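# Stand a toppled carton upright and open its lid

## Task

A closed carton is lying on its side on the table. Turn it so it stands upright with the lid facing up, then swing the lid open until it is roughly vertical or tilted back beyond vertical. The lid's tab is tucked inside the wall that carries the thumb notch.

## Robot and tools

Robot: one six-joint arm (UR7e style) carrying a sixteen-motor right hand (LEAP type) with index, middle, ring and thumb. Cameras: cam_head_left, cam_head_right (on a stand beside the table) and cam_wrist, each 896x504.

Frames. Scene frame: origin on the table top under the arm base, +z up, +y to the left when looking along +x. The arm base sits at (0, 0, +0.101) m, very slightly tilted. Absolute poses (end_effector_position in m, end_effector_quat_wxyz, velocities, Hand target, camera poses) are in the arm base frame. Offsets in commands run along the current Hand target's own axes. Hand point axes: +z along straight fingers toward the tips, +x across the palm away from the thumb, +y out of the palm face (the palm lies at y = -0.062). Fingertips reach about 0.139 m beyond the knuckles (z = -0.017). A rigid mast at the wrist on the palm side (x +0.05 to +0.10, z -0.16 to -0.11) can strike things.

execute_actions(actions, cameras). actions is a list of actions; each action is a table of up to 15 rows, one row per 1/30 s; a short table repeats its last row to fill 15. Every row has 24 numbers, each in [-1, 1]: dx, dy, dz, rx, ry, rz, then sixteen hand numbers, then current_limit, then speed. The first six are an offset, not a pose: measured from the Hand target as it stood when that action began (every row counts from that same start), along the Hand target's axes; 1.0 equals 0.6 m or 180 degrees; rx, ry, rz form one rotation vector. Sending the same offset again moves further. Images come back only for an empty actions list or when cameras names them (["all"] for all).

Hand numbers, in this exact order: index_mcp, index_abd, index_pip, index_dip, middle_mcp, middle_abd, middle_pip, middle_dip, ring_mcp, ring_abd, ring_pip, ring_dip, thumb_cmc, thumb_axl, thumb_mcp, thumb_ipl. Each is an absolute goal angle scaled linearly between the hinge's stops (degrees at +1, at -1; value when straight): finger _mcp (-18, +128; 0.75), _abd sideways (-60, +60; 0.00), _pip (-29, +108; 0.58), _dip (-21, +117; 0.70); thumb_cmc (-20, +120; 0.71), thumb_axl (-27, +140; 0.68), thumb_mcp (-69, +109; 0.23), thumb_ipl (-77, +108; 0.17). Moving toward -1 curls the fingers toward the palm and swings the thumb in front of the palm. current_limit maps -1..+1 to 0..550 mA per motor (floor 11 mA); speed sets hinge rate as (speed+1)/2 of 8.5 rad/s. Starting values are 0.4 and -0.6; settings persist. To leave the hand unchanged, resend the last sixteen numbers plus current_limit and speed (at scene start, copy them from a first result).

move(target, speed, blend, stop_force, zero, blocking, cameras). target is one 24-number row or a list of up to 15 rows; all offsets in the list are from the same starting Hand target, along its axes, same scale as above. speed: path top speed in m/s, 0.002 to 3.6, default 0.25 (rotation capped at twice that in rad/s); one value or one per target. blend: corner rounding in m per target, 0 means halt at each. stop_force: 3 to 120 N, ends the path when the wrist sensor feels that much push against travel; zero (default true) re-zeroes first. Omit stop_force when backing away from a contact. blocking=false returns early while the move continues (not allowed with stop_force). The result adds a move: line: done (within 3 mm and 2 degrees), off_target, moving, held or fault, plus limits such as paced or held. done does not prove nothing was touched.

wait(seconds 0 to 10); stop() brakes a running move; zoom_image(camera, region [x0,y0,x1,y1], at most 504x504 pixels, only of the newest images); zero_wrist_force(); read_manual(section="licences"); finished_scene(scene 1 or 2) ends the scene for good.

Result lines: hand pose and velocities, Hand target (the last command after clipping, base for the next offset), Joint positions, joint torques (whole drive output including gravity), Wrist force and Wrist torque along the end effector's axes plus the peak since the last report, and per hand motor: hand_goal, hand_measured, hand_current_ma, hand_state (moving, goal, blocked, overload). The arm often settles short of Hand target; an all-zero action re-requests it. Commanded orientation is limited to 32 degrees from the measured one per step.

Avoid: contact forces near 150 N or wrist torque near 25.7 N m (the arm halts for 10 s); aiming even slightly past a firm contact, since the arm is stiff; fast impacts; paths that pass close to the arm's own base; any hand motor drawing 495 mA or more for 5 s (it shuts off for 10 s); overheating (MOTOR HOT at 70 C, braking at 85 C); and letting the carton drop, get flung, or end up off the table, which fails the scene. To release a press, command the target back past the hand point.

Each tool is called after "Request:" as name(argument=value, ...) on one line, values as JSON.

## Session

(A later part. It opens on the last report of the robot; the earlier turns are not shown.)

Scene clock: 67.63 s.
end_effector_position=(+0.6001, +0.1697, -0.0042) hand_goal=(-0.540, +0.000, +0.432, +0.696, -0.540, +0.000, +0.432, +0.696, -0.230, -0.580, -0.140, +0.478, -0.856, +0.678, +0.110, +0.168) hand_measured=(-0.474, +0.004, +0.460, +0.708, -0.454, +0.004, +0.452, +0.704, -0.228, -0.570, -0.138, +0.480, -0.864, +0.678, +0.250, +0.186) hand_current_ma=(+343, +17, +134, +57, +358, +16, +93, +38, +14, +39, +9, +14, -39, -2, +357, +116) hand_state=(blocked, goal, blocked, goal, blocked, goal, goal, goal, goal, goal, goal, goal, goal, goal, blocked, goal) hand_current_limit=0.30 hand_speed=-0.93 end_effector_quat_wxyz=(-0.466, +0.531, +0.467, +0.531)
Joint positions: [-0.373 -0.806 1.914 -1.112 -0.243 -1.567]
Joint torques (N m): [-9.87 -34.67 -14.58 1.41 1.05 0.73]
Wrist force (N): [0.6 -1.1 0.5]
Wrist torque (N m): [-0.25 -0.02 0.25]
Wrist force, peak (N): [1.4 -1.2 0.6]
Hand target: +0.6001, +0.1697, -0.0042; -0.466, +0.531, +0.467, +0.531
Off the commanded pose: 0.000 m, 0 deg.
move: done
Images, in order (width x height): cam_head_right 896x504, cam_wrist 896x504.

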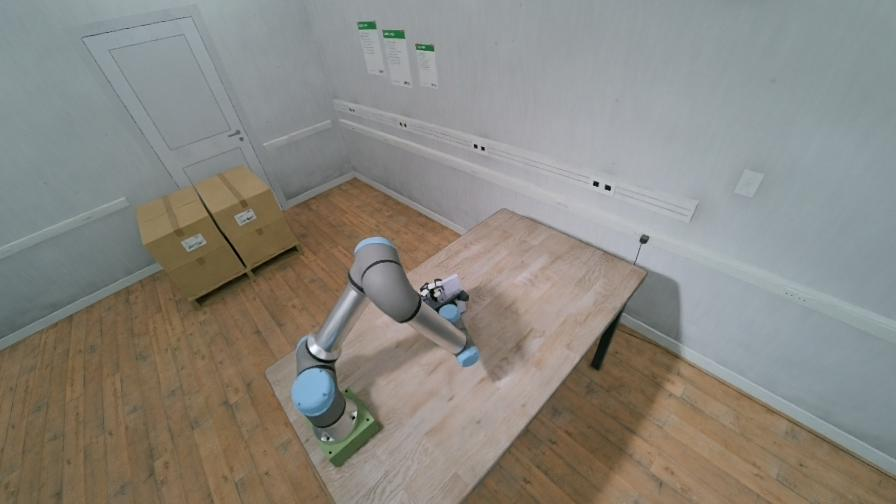

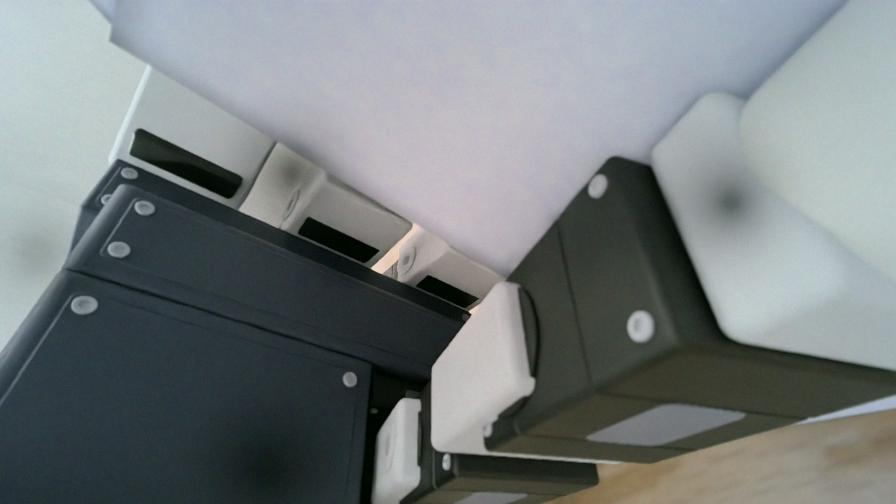

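Request:
move(target=[0,0,0,0,0,0,-0.54,0,0.431,0.696,-0.54,0,0.431,0.696,-0.35,-0.75,-0.14,0.478,-0.857,0.678,0.11,0.168,0.3,-0.9])

Request:
move(target=[0,0,0,0,0,0,-0.54,0,0.431,0.696,-0.54,0,0.431,0.696,-0.66,-0.75,-0.14,0.478,-0.857,0.678,0.11,0.168,0.3,-0.9], cameras=["cam_wrist","cam_head_right"])

Request:
zoom_image(camera="cam_head_right", region=[415, 265, 475, 325])

Scene clock: 68.60 s.
end_effector_position=(+0.6001, +0.1697, -0.0042) hand_goal=(-0.540, +0.000, +0.432, +0.696, -0.540, +0.000, +0.432, +0.696, -0.350, -0.750, -0.140, +0.478, -0.856, +0.678, +0.110, +0.168) hand_measured=(-0.474, +0.004, +0.460, +0.708, -0.454, +0.004, +0.452, +0.704, -0.346, -0.740, -0.138, +0.480, -0.864, +0.678, +0.250, +0.186) hand_current_ma=(+343, +17, +134, +57, +357, +16, +93, +38, +23, +39, +9, +14, -39, -2, +357, +116) hand_state=(blocked, goal, blocked, goal, blocked, goal, goal, goal, goal, goal, goal, goal, goal, goal, blocked, goal) hand_current_limit=0.30 hand_speed=-0.90 end_effector_quat_wxyz=(-0.466, +0.531, +0.467, +0.531)
Joint positions: [-0.373 -0.806 1.914 -1.112 -0.243 -1.567]
Joint torques (N m): [-9.9 -34.81 -14.48 1.39 1.11 0.58]
Wrist force (N): [0.6 -1.4 0.1]
Wrist torque (N m): [-0.25 -0.01 0.25]
Wrist force, peak (N): [0.3 -1.4 0.6]
Hand target: +0.6001, +0.1697, -0.0042; -0.466, +0.531, +0.467, +0.531
Off the commanded pose: 0.000 m, 0 deg.
move: done

Scene clock: 69.77 s.
end_effector_position=(+0.6001, +0.1697, -0.0042) hand_goal=(-0.540, +0.000, +0.432, +0.696, -0.540, +0.000, +0.432, +0.696, -0.660, -0.750, -0.140, +0.478, -0.856, +0.678, +0.110, +0.168) hand_measured=(-0.474, +0.004, +0.460, +0.708, -0.454, +0.004, +0.452, +0.704, -0.658, -0.742, -0.138, +0.480, -0.864, +0.678, +0.250, +0.186) hand_current_ma=(+343, +17, +134, +57, +357, +16, +93, +38, +14, +34, +7, +13, -39, -2, +357, +116) hand_state=(blocked, goal, blocked, goal, blocked, goal, goal, goal, goal, goal, goal, goal, goal, goal, blocked, goal) hand_current_limit=0.30 hand_speed=-0.90 end_effector_quat_wxyz=(-0.466, +0.531, +0.467, +0.531)
Joint positions: [-0.373 -0.806 1.914 -1.112 -0.243 -1.567]
Joint torques (N m): [-9.27 -34.93 -13.07 1.36 1.08 0.34]
Wrist force (N): [0.4 -1.2 0.1]
Wrist torque (N m): [-0.23 0.03 0.24]
Wrist force, peak (N): [0.6 -1.4 0.5]
Hand target: +0.6001, +0.1697, -0.0042; -0.466, +0.531, +0.467, +0.531
Off the commanded pose: 0.000 m, 0 deg.
move: done
Images, in order (width x height): cam_head_right 896x504, cam_wrist 896x504.

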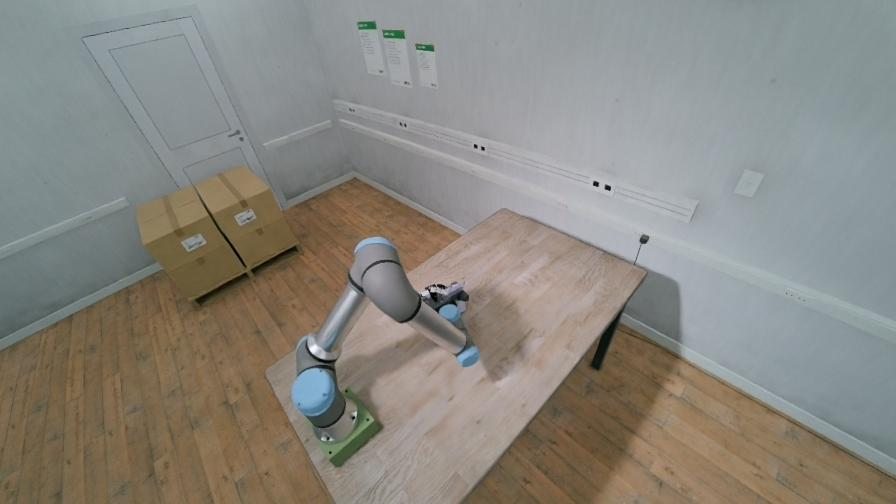

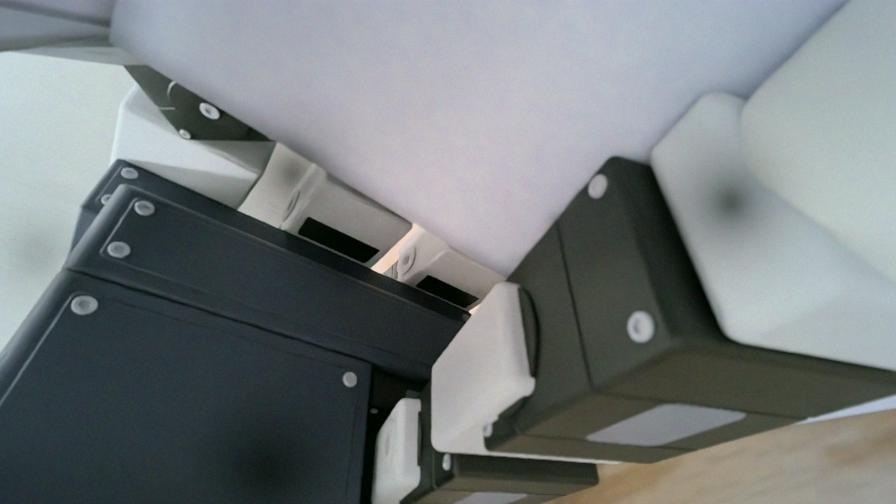

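Scaled by 8.400 from the camera's 896x504 image, which has a finer 1280x720 frame.

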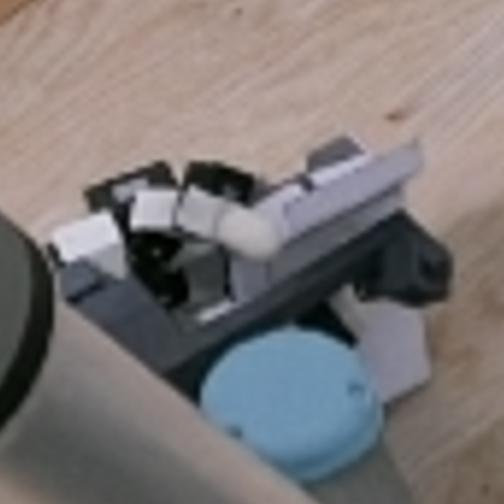

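Request:
move(target=[0,0,0,0,0,0,-0.54,0,0.431,0.696,-0.54,0,0.431,0.696,-0.1,-0.75,0.2,0.6,-0.857,0.678,0.11,0.168,0.3,-0.8])

Request:
move(target=[0,0,0,0,0,0,-0.33,0,0.431,0.696,-0.33,0,0.431,0.696,-0.1,-0.75,0.2,0.6,-0.857,0.678,0.32,0.168,0.3,-0.92], cameras=["cam_wrist","cam_head_right"])

Request:
zoom_image(camera="cam_head_right", region=[415, 265, 475, 325])

Scene clock: 71.03 s.
end_effector_position=(+0.6001, +0.1697, -0.0042) hand_goal=(-0.540, +0.000, +0.432, +0.696, -0.540, +0.000, +0.432, +0.696, -0.100, -0.750, +0.200, +0.600, -0.856, +0.678, +0.110, +0.168) hand_measured=(-0.474, +0.004, +0.460, +0.708, -0.454, +0.004, +0.452, +0.704, -0.102, -0.742, +0.196, +0.596, -0.864, +0.678, +0.250, +0.186) hand_current_ma=(+343, +17, +134, +57, +358, +16, +93, +38, -12, +34, -18, -16, -39, -2, +357, +116) hand_state=(blocked, goal, blocked, goal, blocked, goal, goal, goal, goal, goal, goal, goal, goal, goal, blocked, goal) hand_current_limit=0.30 hand_speed=-0.80 end_effector_quat_wxyz=(-0.466, +0.531, +0.467, +0.531)
Joint positions: [-0.373 -0.806 1.914 -1.112 -0.243 -1.567]
Joint torques (N m): [-9.21 -34.47 -12.45 1.39 1.01 0.33]
Wrist force (N): [0.5 -1.3 0.6]
Wrist torque (N m): [-0.28 -0.03 0.23]
Wrist force, peak (N): [0.8 -1.2 0.6]
Hand target: +0.6001, +0.1697, -0.0042; -0.466, +0.531, +0.467, +0.531
Off the commanded pose: 0.000 m, 0 deg.
move: done

Scene clock: 72.07 s.
end_effector_position=(+0.6001, +0.1697, -0.0042) hand_goal=(-0.330, +0.000, +0.432, +0.696, -0.330, +0.000, +0.432, +0.696, -0.100, -0.750, +0.200, +0.600, -0.856, +0.678, +0.320, +0.168) hand_measured=(-0.332, +0.004, +0.436, +0.698, -0.332, +0.004, +0.436, +0.698, -0.102, -0.742, +0.196, +0.596, -0.850, +0.678, +0.318, +0.170) hand_current_ma=(-12, +17, +14, +13, -13, +16, +15, +14, -12, +34, -18, -16, +28, -2, -12, +13) hand_state=(goal, goal, goal, goal, goal, goal, goal, goal, goal, goal, goal, goal, goal, goal, goal, goal) hand_current_limit=0.30 hand_speed=-0.92 end_effector_quat_wxyz=(-0.466, +0.531, +0.467, +0.531)
Joint positions: [-0.373 -0.806 1.914 -1.112 -0.243 -1.567]
Joint torques (N m): [-9.22 -35.22 -12.19 1.42 1.08 0.16]
Wrist force (N): [0.1 -1.1 0.2]
Wrist torque (N m): [-0.25 -0.05 0.28]
Wrist force, peak (N): [0.6 -1.5 0.2]
Hand target: +0.6001, +0.1697, -0.0042; -0.466, +0.531, +0.467, +0.531
Off the commanded pose: 0.000 m, 0 deg.
move: done
Images, in order (width x height): cam_head_right 896x504, cam_wrist 896x504.

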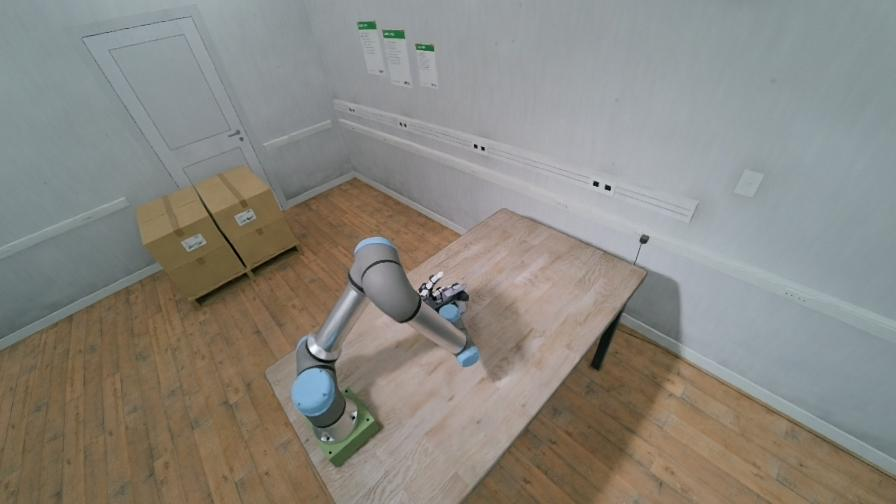

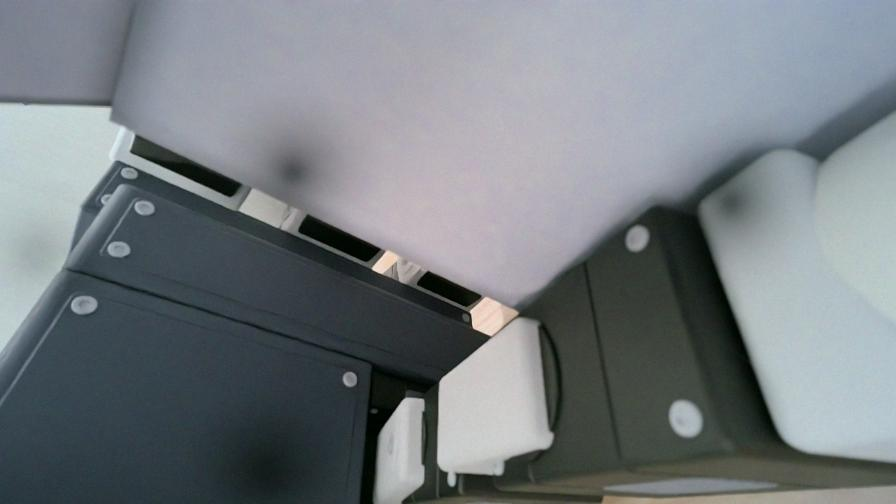

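Scaled by 8.400 from the camera's 896x504 image, which has a finer 1280x720 frame.

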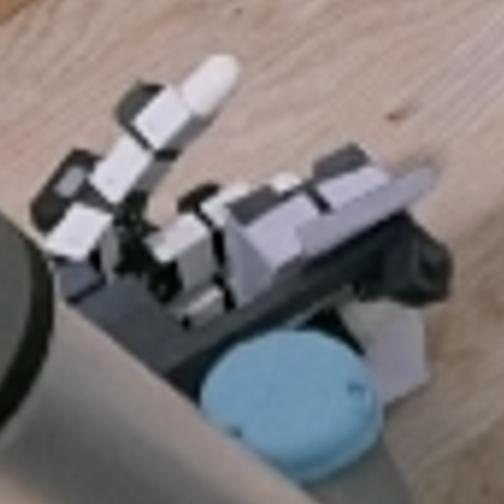

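Request:
move(target=[0,0,0,0,0,0,-0.2,0,0.431,0.696,-0.2,0,0.431,0.696,-0.1,-0.4,0.3,0.6,-0.857,0.678,0.4,0.168,0.3,-0.9])

Request:
move(target=[[0,0,-0.015,0,0,0,-0.2,0,0.431,0.696,-0.2,0,0.431,0.696,-0.1,-0.4,0.3,0.6,-0.857,0.678,0.4,0.168,0.3,-0.9],[0,-0.24,-0.015,0,0,0,-0.2,0,0.431,0.696,-0.2,0,0.431,0.696,-0.1,-0.4,0.3,0.6,-0.857,0.678,0.4,0.168,0.3,-0.9]], speed=[0.05,0.12], blend=[0.001,0], cameras=["all"])

Request:
zoom_image(camera="cam_head_right", region=[415, 265, 475, 325])

Request:
zoom_image(camera="cam_head_left", region=[415, 265, 475, 325])

Scene clock: 73.43 s.
end_effector_position=(+0.6001, +0.1697, -0.0042) hand_goal=(-0.200, +0.000, +0.432, +0.696, -0.200, +0.000, +0.432, +0.696, -0.100, -0.400, +0.300, +0.600, -0.856, +0.678, +0.400, +0.168) hand_measured=(-0.202, +0.004, +0.434, +0.698, -0.202, +0.004, +0.436, +0.698, -0.102, -0.400, +0.296, +0.596, -0.850, +0.678, +0.398, +0.170) hand_current_ma=(-12, +17, +14, +12, -13, +16, +15, +14, -12, +4, -15, -15, +28, -2, -11, +12) hand_state=(goal, goal, goal, goal, goal, goal, goal, goal, goal, goal, goal, goal, goal, goal, goal, goal) hand_current_limit=0.30 hand_speed=-0.90 end_effector_quat_wxyz=(-0.466, +0.531, +0.467, +0.531)
Joint positions: [-0.373 -0.806 1.914 -1.112 -0.243 -1.567]
Joint torques (N m): [-9.2 -34.7 -11.64 1.32 1.06 0.08]
Wrist force (N): [-0.1 -0.9 0.0]
Wrist torque (N m): [-0.21 -0.04 0.27]
Wrist force, peak (N): [0.0 -1.4 0.2]
Hand target: +0.6001, +0.1697, -0.0042; -0.466, +0.531, +0.467, +0.531
Off the commanded pose: 0.000 m, 0 deg.
move: done

Scene clock: 75.27 s.
end_effector_position=(+0.4563, +0.1793, -0.0043) hand_goal=(-0.200, +0.000, +0.432, +0.696, -0.200, +0.000, +0.432, +0.696, -0.100, -0.400, +0.300, +0.600, -0.856, +0.678, +0.400, +0.168) hand_measured=(-0.202, +0.004, +0.434, +0.698, -0.202, +0.004, +0.434, +0.698, -0.102, -0.398, +0.296, +0.596, -0.850, +0.678, +0.398, +0.170) hand_current_ma=(-9, +17, +13, +12, -11, +16, +14, +14, -10, +5, -14, -15, +28, -2, -10, +12) hand_state=(goal, goal, goal, goal, goal, goal, goal, goal, goal, goal, goal, goal, goal, goal, goal, goal) hand_current_limit=0.30 hand_speed=-0.90 end_effector_quat_wxyz=(-0.466, +0.532, +0.467, +0.531)
Joint positions: [-0.506 -0.937 2.34 -1.406 -0.376 -1.568]
Joint torques (N m): [1.15 -23.91 5.91 -0.46 -0.47 -1.56]
Wrist force (N): [0.2 -1.1 0.4]
Wrist torque (N m): [-0.26 -0.09 0.24]
Wrist force, peak (N): [0.1 -2.6 0.3]
Hand target: +0.4562, +0.1794, -0.0043; -0.466, +0.531, +0.467, +0.531
Off the commanded pose: 0.000 m, 0 deg.
move: done

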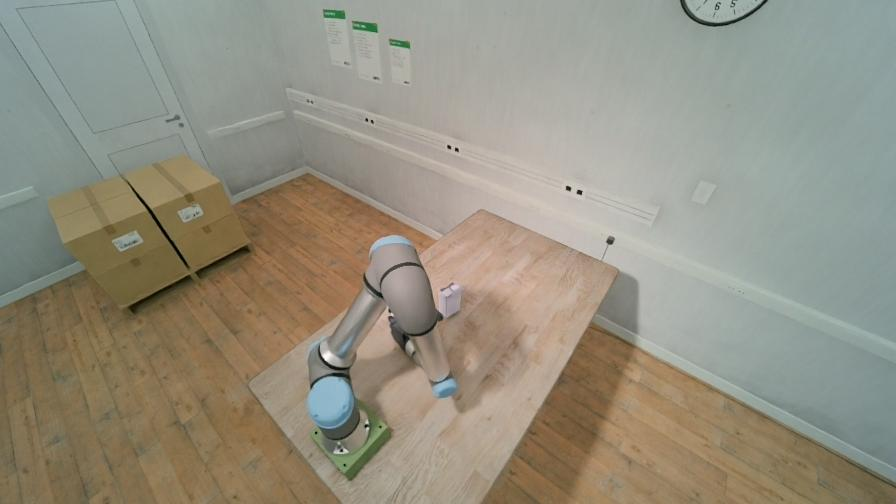

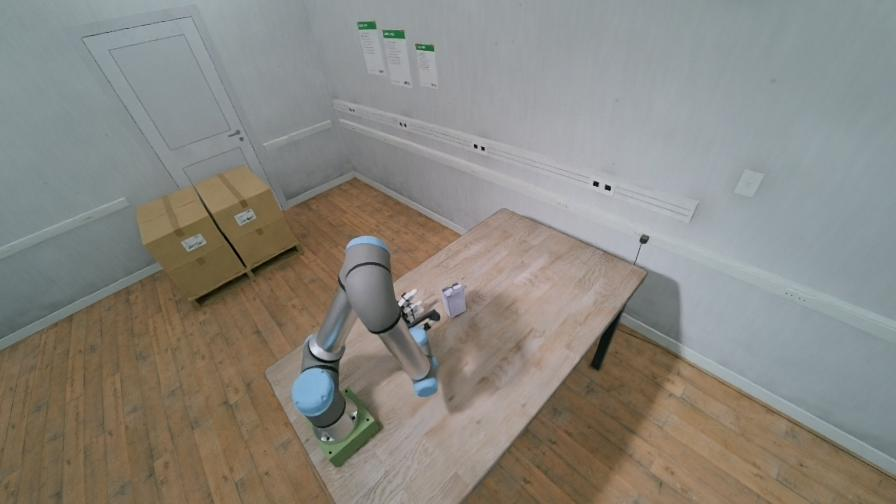

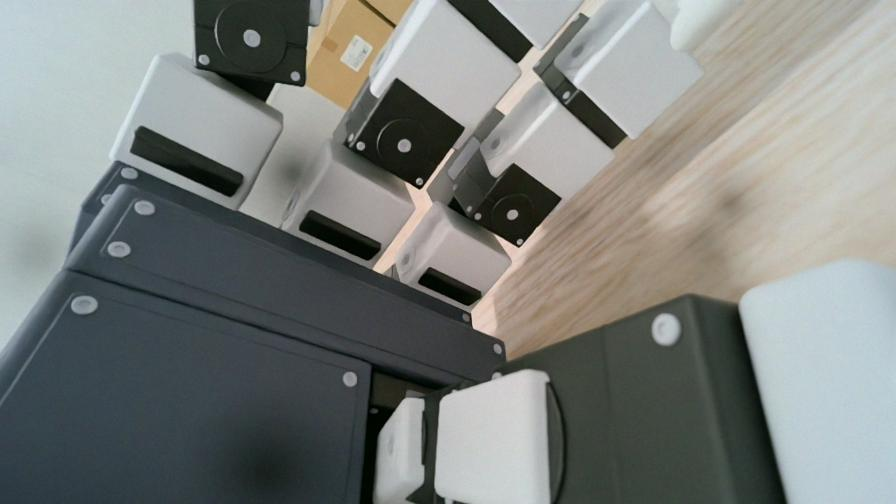

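Scaled by 8.400 from the camera's 896x504 image, which has a finer 1280x720 frame.

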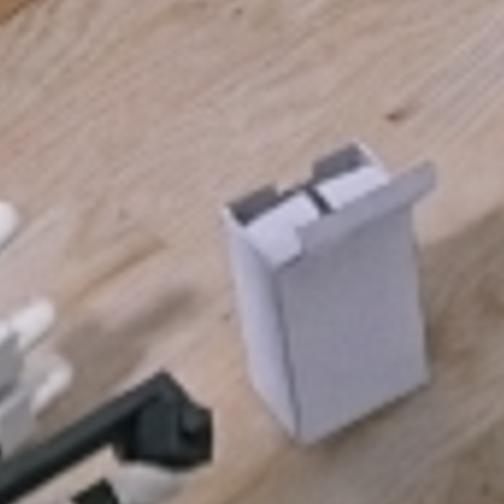

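Scaled by 8.400 from the camera's 896x504 image, which has a finer 1280x720 frame.

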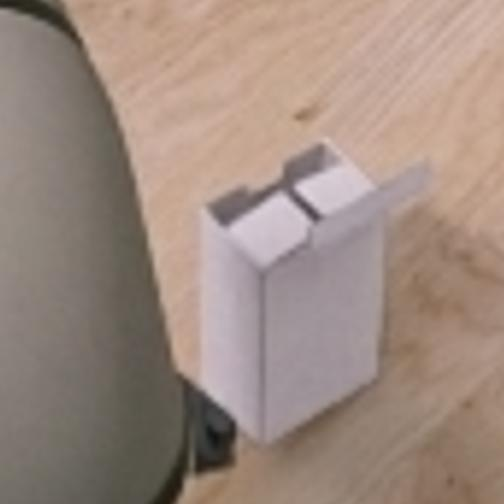

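Request:
finished_scene(scene=1)

The scene is finished: the task was done.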